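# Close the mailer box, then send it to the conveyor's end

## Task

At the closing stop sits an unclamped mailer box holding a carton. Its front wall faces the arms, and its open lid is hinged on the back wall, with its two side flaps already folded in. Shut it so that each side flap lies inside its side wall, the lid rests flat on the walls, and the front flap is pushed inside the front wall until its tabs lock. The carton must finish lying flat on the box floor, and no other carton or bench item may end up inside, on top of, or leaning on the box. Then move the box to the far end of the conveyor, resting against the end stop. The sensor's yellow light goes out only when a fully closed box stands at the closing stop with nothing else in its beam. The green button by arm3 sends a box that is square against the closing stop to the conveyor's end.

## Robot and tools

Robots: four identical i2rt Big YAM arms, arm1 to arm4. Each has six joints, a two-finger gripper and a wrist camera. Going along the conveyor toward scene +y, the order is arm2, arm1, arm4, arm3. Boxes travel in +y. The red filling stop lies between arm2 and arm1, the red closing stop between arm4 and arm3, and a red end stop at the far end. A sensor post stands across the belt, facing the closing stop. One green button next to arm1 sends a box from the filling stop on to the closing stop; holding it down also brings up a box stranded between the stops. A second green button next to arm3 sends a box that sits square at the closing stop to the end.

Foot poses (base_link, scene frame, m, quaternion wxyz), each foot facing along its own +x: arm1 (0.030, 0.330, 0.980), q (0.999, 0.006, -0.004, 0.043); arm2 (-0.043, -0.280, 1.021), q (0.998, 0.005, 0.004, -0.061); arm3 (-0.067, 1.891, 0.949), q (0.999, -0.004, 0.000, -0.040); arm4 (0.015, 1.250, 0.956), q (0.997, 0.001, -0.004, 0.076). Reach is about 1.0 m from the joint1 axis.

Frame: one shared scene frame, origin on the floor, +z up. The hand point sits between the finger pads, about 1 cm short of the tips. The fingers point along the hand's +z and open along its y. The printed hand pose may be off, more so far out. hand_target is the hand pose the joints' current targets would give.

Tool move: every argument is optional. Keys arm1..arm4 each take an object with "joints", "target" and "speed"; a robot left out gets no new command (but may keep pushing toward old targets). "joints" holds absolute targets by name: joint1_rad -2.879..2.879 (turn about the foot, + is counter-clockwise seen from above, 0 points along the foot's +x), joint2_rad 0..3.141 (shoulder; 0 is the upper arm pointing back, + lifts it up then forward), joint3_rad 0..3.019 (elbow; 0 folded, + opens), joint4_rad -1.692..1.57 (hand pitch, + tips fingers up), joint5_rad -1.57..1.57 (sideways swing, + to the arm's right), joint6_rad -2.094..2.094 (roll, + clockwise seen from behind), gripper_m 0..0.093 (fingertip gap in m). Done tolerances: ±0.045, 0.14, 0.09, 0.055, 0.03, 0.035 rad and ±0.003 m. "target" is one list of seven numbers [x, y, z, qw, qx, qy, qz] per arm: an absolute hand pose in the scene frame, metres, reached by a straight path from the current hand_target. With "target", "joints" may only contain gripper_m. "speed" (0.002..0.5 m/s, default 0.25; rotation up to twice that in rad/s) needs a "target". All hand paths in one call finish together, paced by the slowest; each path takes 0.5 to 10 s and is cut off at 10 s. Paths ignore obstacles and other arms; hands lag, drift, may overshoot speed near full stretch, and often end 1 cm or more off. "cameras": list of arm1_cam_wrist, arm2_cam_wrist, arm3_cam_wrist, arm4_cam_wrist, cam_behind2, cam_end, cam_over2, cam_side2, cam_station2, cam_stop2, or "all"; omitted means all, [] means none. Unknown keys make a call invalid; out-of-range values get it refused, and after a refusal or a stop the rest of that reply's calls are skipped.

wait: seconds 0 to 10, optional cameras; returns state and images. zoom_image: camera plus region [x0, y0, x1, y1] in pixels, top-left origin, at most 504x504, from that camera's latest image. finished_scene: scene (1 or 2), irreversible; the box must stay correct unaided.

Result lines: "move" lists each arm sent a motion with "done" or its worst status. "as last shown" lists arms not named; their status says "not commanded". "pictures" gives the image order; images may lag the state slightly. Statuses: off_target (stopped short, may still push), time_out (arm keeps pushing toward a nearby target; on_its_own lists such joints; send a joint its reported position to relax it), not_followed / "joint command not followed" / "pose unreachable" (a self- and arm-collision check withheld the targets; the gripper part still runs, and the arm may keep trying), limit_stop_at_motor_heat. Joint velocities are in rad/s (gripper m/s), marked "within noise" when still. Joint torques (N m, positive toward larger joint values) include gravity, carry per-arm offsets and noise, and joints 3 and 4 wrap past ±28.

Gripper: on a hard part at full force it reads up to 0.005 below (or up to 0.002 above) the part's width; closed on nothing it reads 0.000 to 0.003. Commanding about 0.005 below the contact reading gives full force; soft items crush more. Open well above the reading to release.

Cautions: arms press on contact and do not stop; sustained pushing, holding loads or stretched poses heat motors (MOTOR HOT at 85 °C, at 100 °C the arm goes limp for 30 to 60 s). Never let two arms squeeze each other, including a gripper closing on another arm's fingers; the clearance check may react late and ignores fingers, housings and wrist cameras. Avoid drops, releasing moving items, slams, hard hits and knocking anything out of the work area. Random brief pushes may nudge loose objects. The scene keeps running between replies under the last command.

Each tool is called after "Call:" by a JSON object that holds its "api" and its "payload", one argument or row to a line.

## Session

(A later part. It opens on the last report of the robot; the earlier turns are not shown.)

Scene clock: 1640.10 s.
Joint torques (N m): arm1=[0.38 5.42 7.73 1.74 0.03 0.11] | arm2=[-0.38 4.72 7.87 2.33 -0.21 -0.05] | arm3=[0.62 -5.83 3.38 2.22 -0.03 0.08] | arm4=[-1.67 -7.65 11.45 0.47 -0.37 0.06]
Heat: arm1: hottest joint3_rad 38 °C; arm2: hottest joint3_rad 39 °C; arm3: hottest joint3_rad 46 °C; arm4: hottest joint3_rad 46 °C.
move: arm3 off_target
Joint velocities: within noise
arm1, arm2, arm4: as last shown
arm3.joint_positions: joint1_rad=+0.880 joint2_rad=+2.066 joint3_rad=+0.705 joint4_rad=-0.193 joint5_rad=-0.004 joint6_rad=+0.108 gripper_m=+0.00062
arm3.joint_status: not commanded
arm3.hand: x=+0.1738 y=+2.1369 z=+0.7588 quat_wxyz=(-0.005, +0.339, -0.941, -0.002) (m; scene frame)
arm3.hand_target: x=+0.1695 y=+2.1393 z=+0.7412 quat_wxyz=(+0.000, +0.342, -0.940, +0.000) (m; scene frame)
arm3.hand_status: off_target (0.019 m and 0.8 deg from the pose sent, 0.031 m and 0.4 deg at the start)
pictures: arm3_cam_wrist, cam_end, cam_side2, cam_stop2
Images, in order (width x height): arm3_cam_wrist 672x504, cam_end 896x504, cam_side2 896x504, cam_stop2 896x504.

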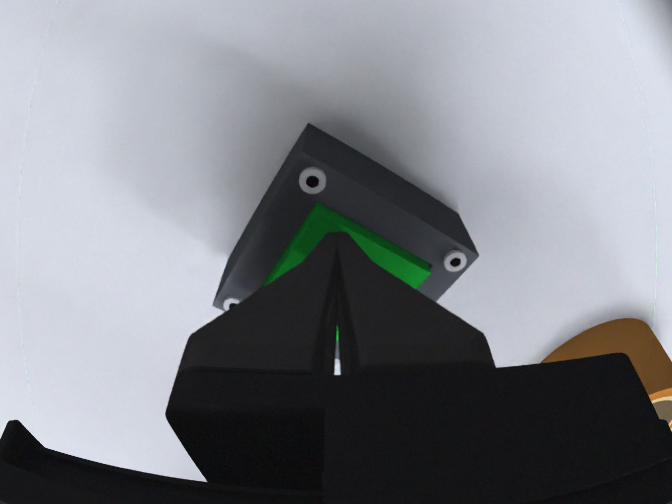

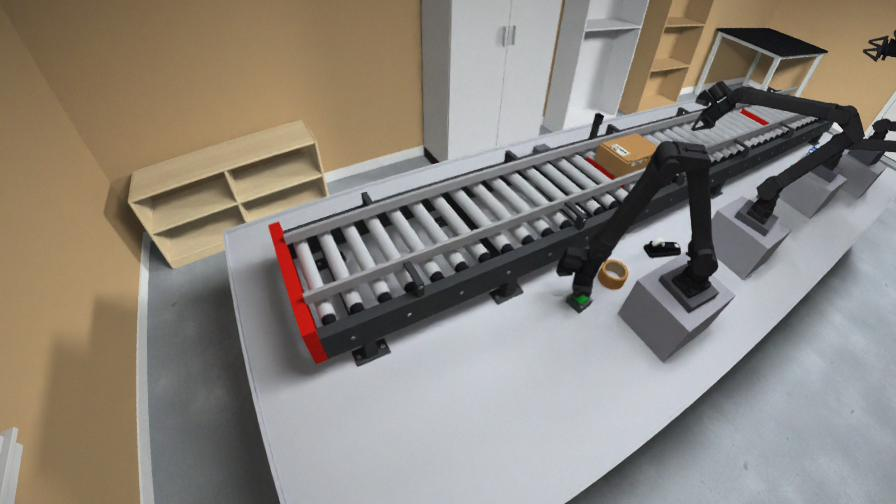

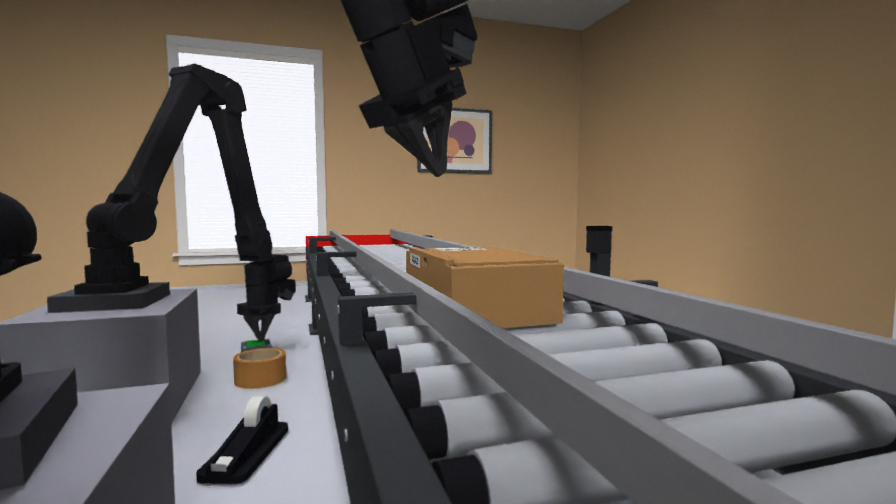

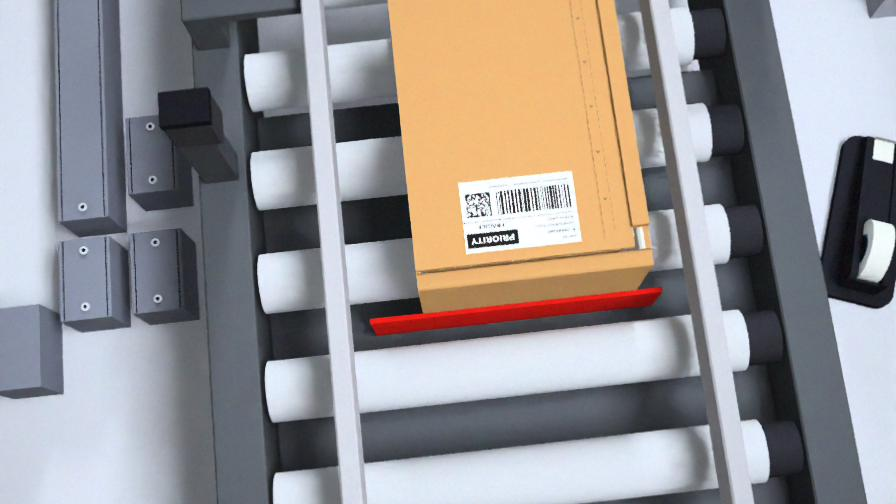

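Call:
{"api": "wait", "payload": {
  "seconds": 2,
  "cameras": ["cam_stop2", "cam_end", "cam_over2"]
}}

Scene clock: 1646.10 s.
Joint torques (N m): arm1=[0.44 5.71 7.79 1.81 0.04 0.1] | arm2=[-0.32 4.66 7.88 2.33 -0.21 -0.05] | arm3=[0.73 -5.71 3.41 2.26 -0.01 0.06] | arm4=[-1.73 -7.59 11.47 0.5 -0.37 0.06]
Heat: arm1: hottest joint3_rad 38 °C; arm2: hottest joint3_rad 39 °C; arm3: hottest joint3_rad 45 °C; arm4: hottest joint3_rad 46 °C.
Joint velocities: within noise
arm1.joint_positions: joint1_rad=+0.141 joint2_rad=+0.424 joint3_rad=+1.369 joint4_rad=-1.152 joint5_rad=+0.141 joint6_rad=-0.395 gripper_m=+0.09396
arm1.joint_status: not commanded
arm1.hand: x=+0.1935 y=+0.3358 z=+1.5886 quat_wxyz=(-0.626, +0.190, -0.749, +0.104) (m; scene frame)
arm1.hand_target: x=+0.1892 y=+0.3347 z=+1.5990 quat_wxyz=(-0.636, +0.187, -0.742, +0.104) (m; scene frame)
arm1.hand_status: not commanded
arm2.joint_positions: joint1_rad=+0.016 joint2_rad=+0.445 joint3_rad=+1.415 joint4_rad=-1.206 joint5_rad=-0.131 joint6_rad=-0.177 gripper_m=+0.09396
arm2.joint_status: not commanded
arm2.hand: x=+0.1259 y=-0.2820 z=+1.6325 quat_wxyz=(-0.616, +0.065, -0.785, +0.032) (m; scene frame)
arm2.hand_target: x=+0.1212 y=-0.2816 z=+1.6411 quat_wxyz=(-0.624, +0.065, -0.778, +0.034) (m; scene frame)
arm2.hand_status: not commanded
arm3.joint_positions: joint1_rad=+0.880 joint2_rad=+2.066 joint3_rad=+0.705 joint4_rad=-0.193 joint5_rad=-0.004 joint6_rad=+0.108 gripper_m=+0.00062
arm3.joint_status: not commanded
arm3.hand: x=+0.1738 y=+2.1369 z=+0.7588 quat_wxyz=(-0.005, +0.339, -0.941, -0.002) (m; scene frame)
arm3.hand_target: x=+0.1695 y=+2.1393 z=+0.7412 quat_wxyz=(+0.000, +0.342, -0.940, +0.000) (m; scene frame)
arm3.hand_status: off_target (0.019 m and 0.8 deg from the pose sent, 0.031 m and 0.4 deg at the start)
arm4.joint_positions: joint1_rad=-0.067 joint2_rad=+1.203 joint3_rad=+0.936 joint4_rad=-0.834 joint5_rad=-0.174 joint6_rad=-0.311 gripper_m=+0.00039
arm4.joint_status: not commanded
arm4.hand: x=+0.4371 y=+1.3153 z=+1.1504 quat_wxyz=(-0.244, +0.211, -0.945, -0.058) (m; scene frame)
arm4.hand_target: x=+0.4399 y=+1.3100 z=+1.1599 quat_wxyz=(-0.253, +0.209, -0.943, -0.056) (m; scene frame)
arm4.hand_status: not commanded
wait: 2.00 s; at rest from the start
pictures: cam_end, cam_over2, cam_stop2
Images, in order (width x height): cam_end 896x504, cam_over2 896x504, cam_stop2 896x504.

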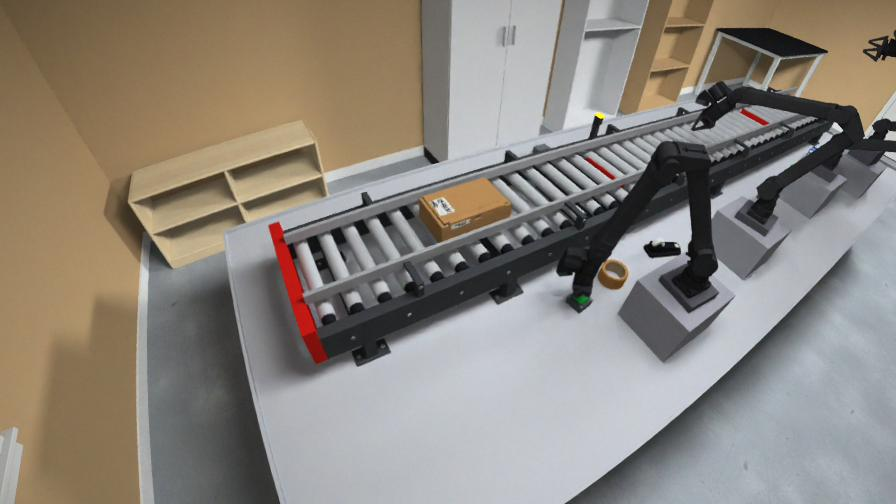

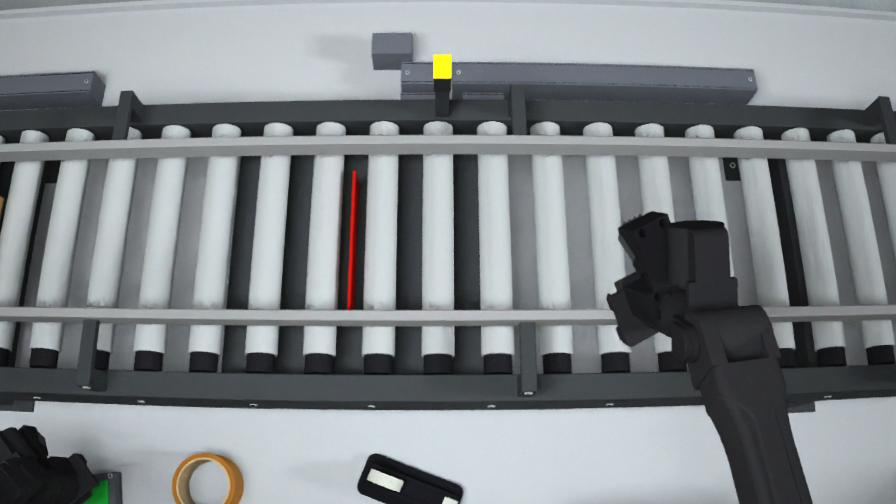

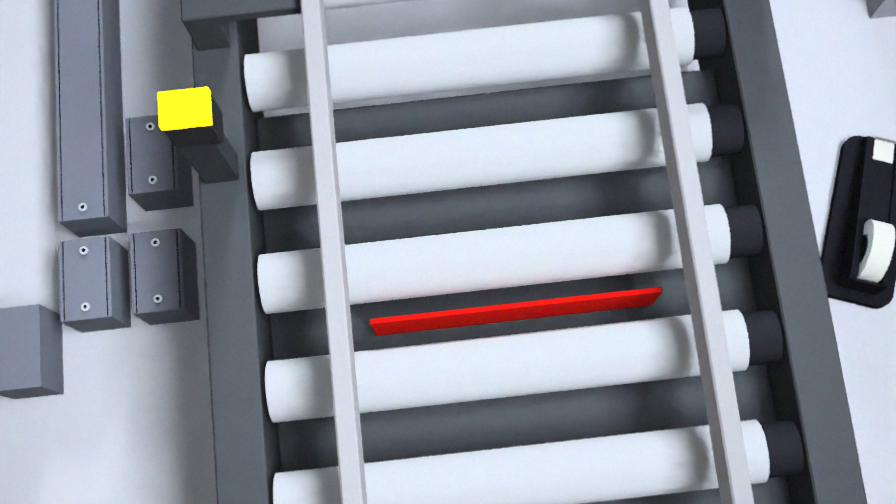

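Call:
{"api": "wait", "payload": {
  "seconds": 3,
  "cameras": ["cam_end", "cam_behind2"]
}}

Scene clock: 1654.30 s.
Joint torques (N m): arm1=[0.26 5.6 7.77 1.77 0.05 0.11] | arm2=[-0.38 4.66 7.86 2.32 -0.21 -0.05] | arm3=[0.79 -5.54 3.3 2.25 -0.04 0.08] | arm4=[-1.73 -7.65 11.47 0.49 -0.37 0.06]
Heat: arm1: hottest joint3_rad 38 °C; arm2: hottest joint3_rad 39 °C; arm3: hottest joint3_rad 44 °C; arm4: hottest joint3_rad 46 °C.
Joint velocities: within noise
arm1.joint_positions: joint1_rad=+0.141 joint2_rad=+0.424 joint3_rad=+1.369 joint4_rad=-1.152 joint5_rad=+0.141 joint6_rad=-0.395 gripper_m=+0.09396
arm1.joint_status: not commanded
arm1.hand: x=+0.1935 y=+0.3358 z=+1.5886 quat_wxyz=(-0.626, +0.190, -0.749, +0.104) (m; scene frame)
arm1.hand_target: x=+0.1892 y=+0.3347 z=+1.5990 quat_wxyz=(-0.636, +0.187, -0.742, +0.104) (m; scene frame)
arm1.hand_status: not commanded
arm2.joint_positions: joint1_rad=+0.016 joint2_rad=+0.445 joint3_rad=+1.415 joint4_rad=-1.206 joint5_rad=-0.131 joint6_rad=-0.177 gripper_m=+0.09396
arm2.joint_status: not commanded
arm2.hand: x=+0.1259 y=-0.2820 z=+1.6325 quat_wxyz=(-0.616, +0.065, -0.785, +0.032) (m; scene frame)
arm2.hand_target: x=+0.1212 y=-0.2816 z=+1.6411 quat_wxyz=(-0.624, +0.065, -0.778, +0.034) (m; scene frame)
arm2.hand_status: not commanded
arm3.joint_positions: joint1_rad=+0.880 joint2_rad=+2.066 joint3_rad=+0.705 joint4_rad=-0.193 joint5_rad=-0.004 joint6_rad=+0.108 gripper_m=+0.00062
arm3.joint_status: not commanded
arm3.hand: x=+0.1738 y=+2.1369 z=+0.7588 quat_wxyz=(-0.005, +0.339, -0.941, -0.002) (m; scene frame)
arm3.hand_target: x=+0.1695 y=+2.1393 z=+0.7412 quat_wxyz=(+0.000, +0.342, -0.940, +0.000) (m; scene frame)
arm3.hand_status: off_target (0.019 m and 0.8 deg from the pose sent, 0.031 m and 0.4 deg at the start)
arm4.joint_positions: joint1_rad=-0.067 joint2_rad=+1.203 joint3_rad=+0.936 joint4_rad=-0.834 joint5_rad=-0.174 joint6_rad=-0.311 gripper_m=+0.00039
arm4.joint_status: not commanded
arm4.hand: x=+0.4371 y=+1.3153 z=+1.1504 quat_wxyz=(-0.244, +0.211, -0.945, -0.058) (m; scene frame)
arm4.hand_target: x=+0.4399 y=+1.3100 z=+1.1599 quat_wxyz=(-0.253, +0.209, -0.943, -0.056) (m; scene frame)
arm4.hand_status: not commanded
wait: 3.00 s; at rest from the start
pictures: cam_behind2, cam_end
Images, in order (width x height): cam_behind2 896x504, cam_end 896x504.

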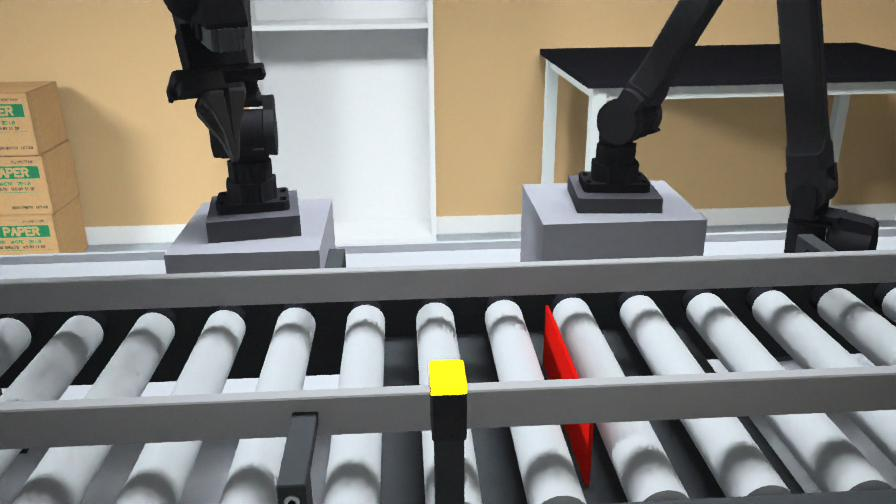

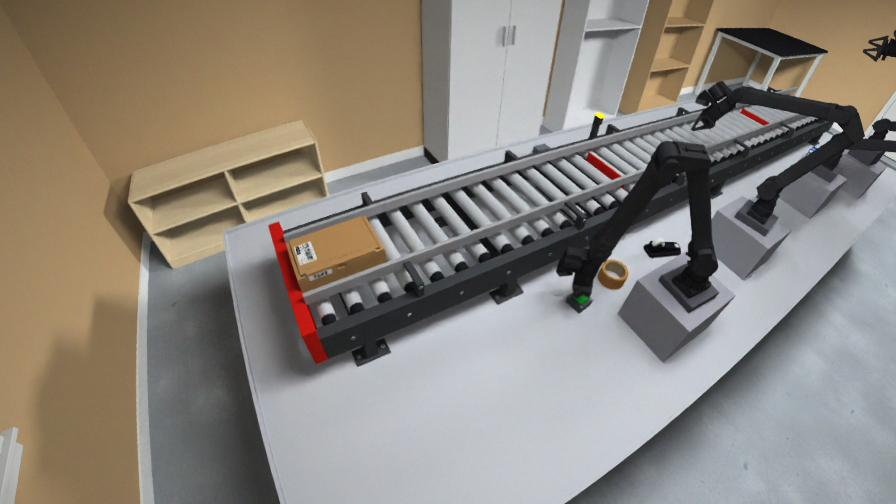

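Call:
{"api": "move", "payload": {
  "arm3": {"target": [0.170, 2.140, 0.86, 0.0, -0.342, 0.940, 0.0], "speed": 0.15},
  "cameras": ["cam_end"]
}}

Call:
{"api": "zoom_image", "payload": {
  "camera": "cam_end",
  "region": [250, 190, 430, 320]
}}

Scene clock: 1660.67 s.
Joint torques (N m): arm1=[0.21 5.36 7.71 1.78 0.05 0.1] | arm2=[-0.26 4.72 7.86 2.32 -0.21 -0.05] | arm3=[0.67 -9.76 4.44 0.61 -0.04 0.07] | arm4=[-1.67 -7.65 11.45 0.49 -0.37 0.06]
Heat: arm1: hottest joint3_rad 38 °C; arm2: hottest joint3_rad 39 °C; arm3: hottest joint3_rad 44 °C; arm4: hottest joint3_rad 46 °C.
move: arm3 done
Joint velocities: within noise
arm1, arm2, arm4: as last shown
arm3.joint_positions: joint1_rad=+0.880 joint2_rad=+1.757 joint3_rad=+0.689 joint4_rad=-0.500 joint5_rad=-0.004 joint6_rad=+0.108 gripper_m=+0.00062
arm3.joint_status: not commanded
arm3.hand: x=+0.1724 y=+2.1360 z=+0.8561 quat_wxyz=(+0.001, +0.339, -0.941, +0.001) (m; scene frame)
arm3.hand_target: x=+0.1699 y=+2.1399 z=+0.8599 quat_wxyz=(+0.000, +0.342, -0.940, +0.000) (m; scene frame)
arm3.hand_status: done (0.006 m and 0.4 deg from the pose sent, 0.101 m and 0.8 deg at the start)
pictures: cam_end
Images, in order (width x height): cam_end 896x504.

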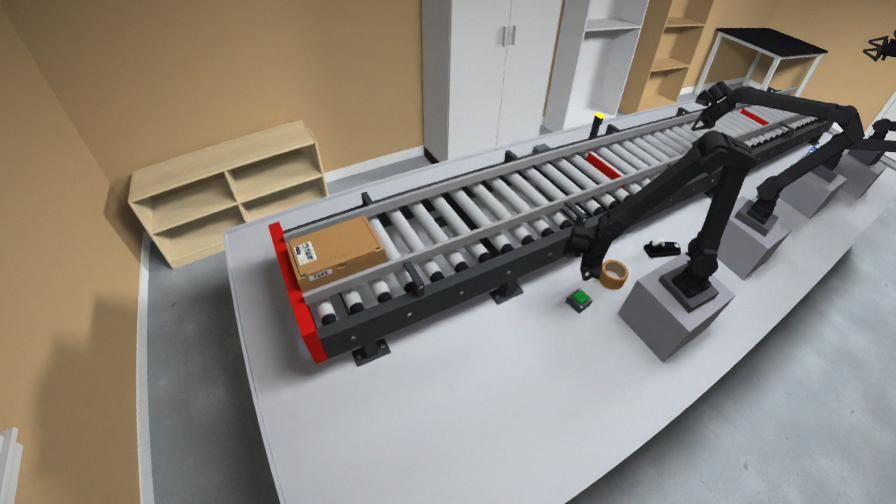

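Scaled by 2.800 from the camera's 896x504 image, which has a finer 1280x720 frame.

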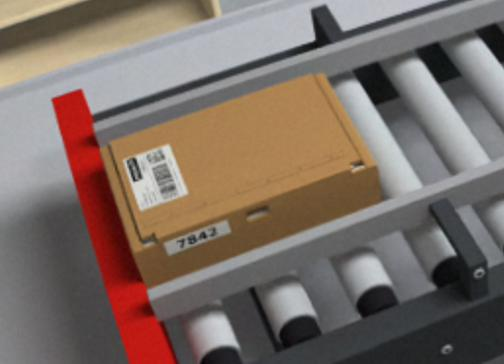

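Call:
{"api": "finished_scene", "payload": {
  "scene": 1
}}

The scene is finished: the task was done.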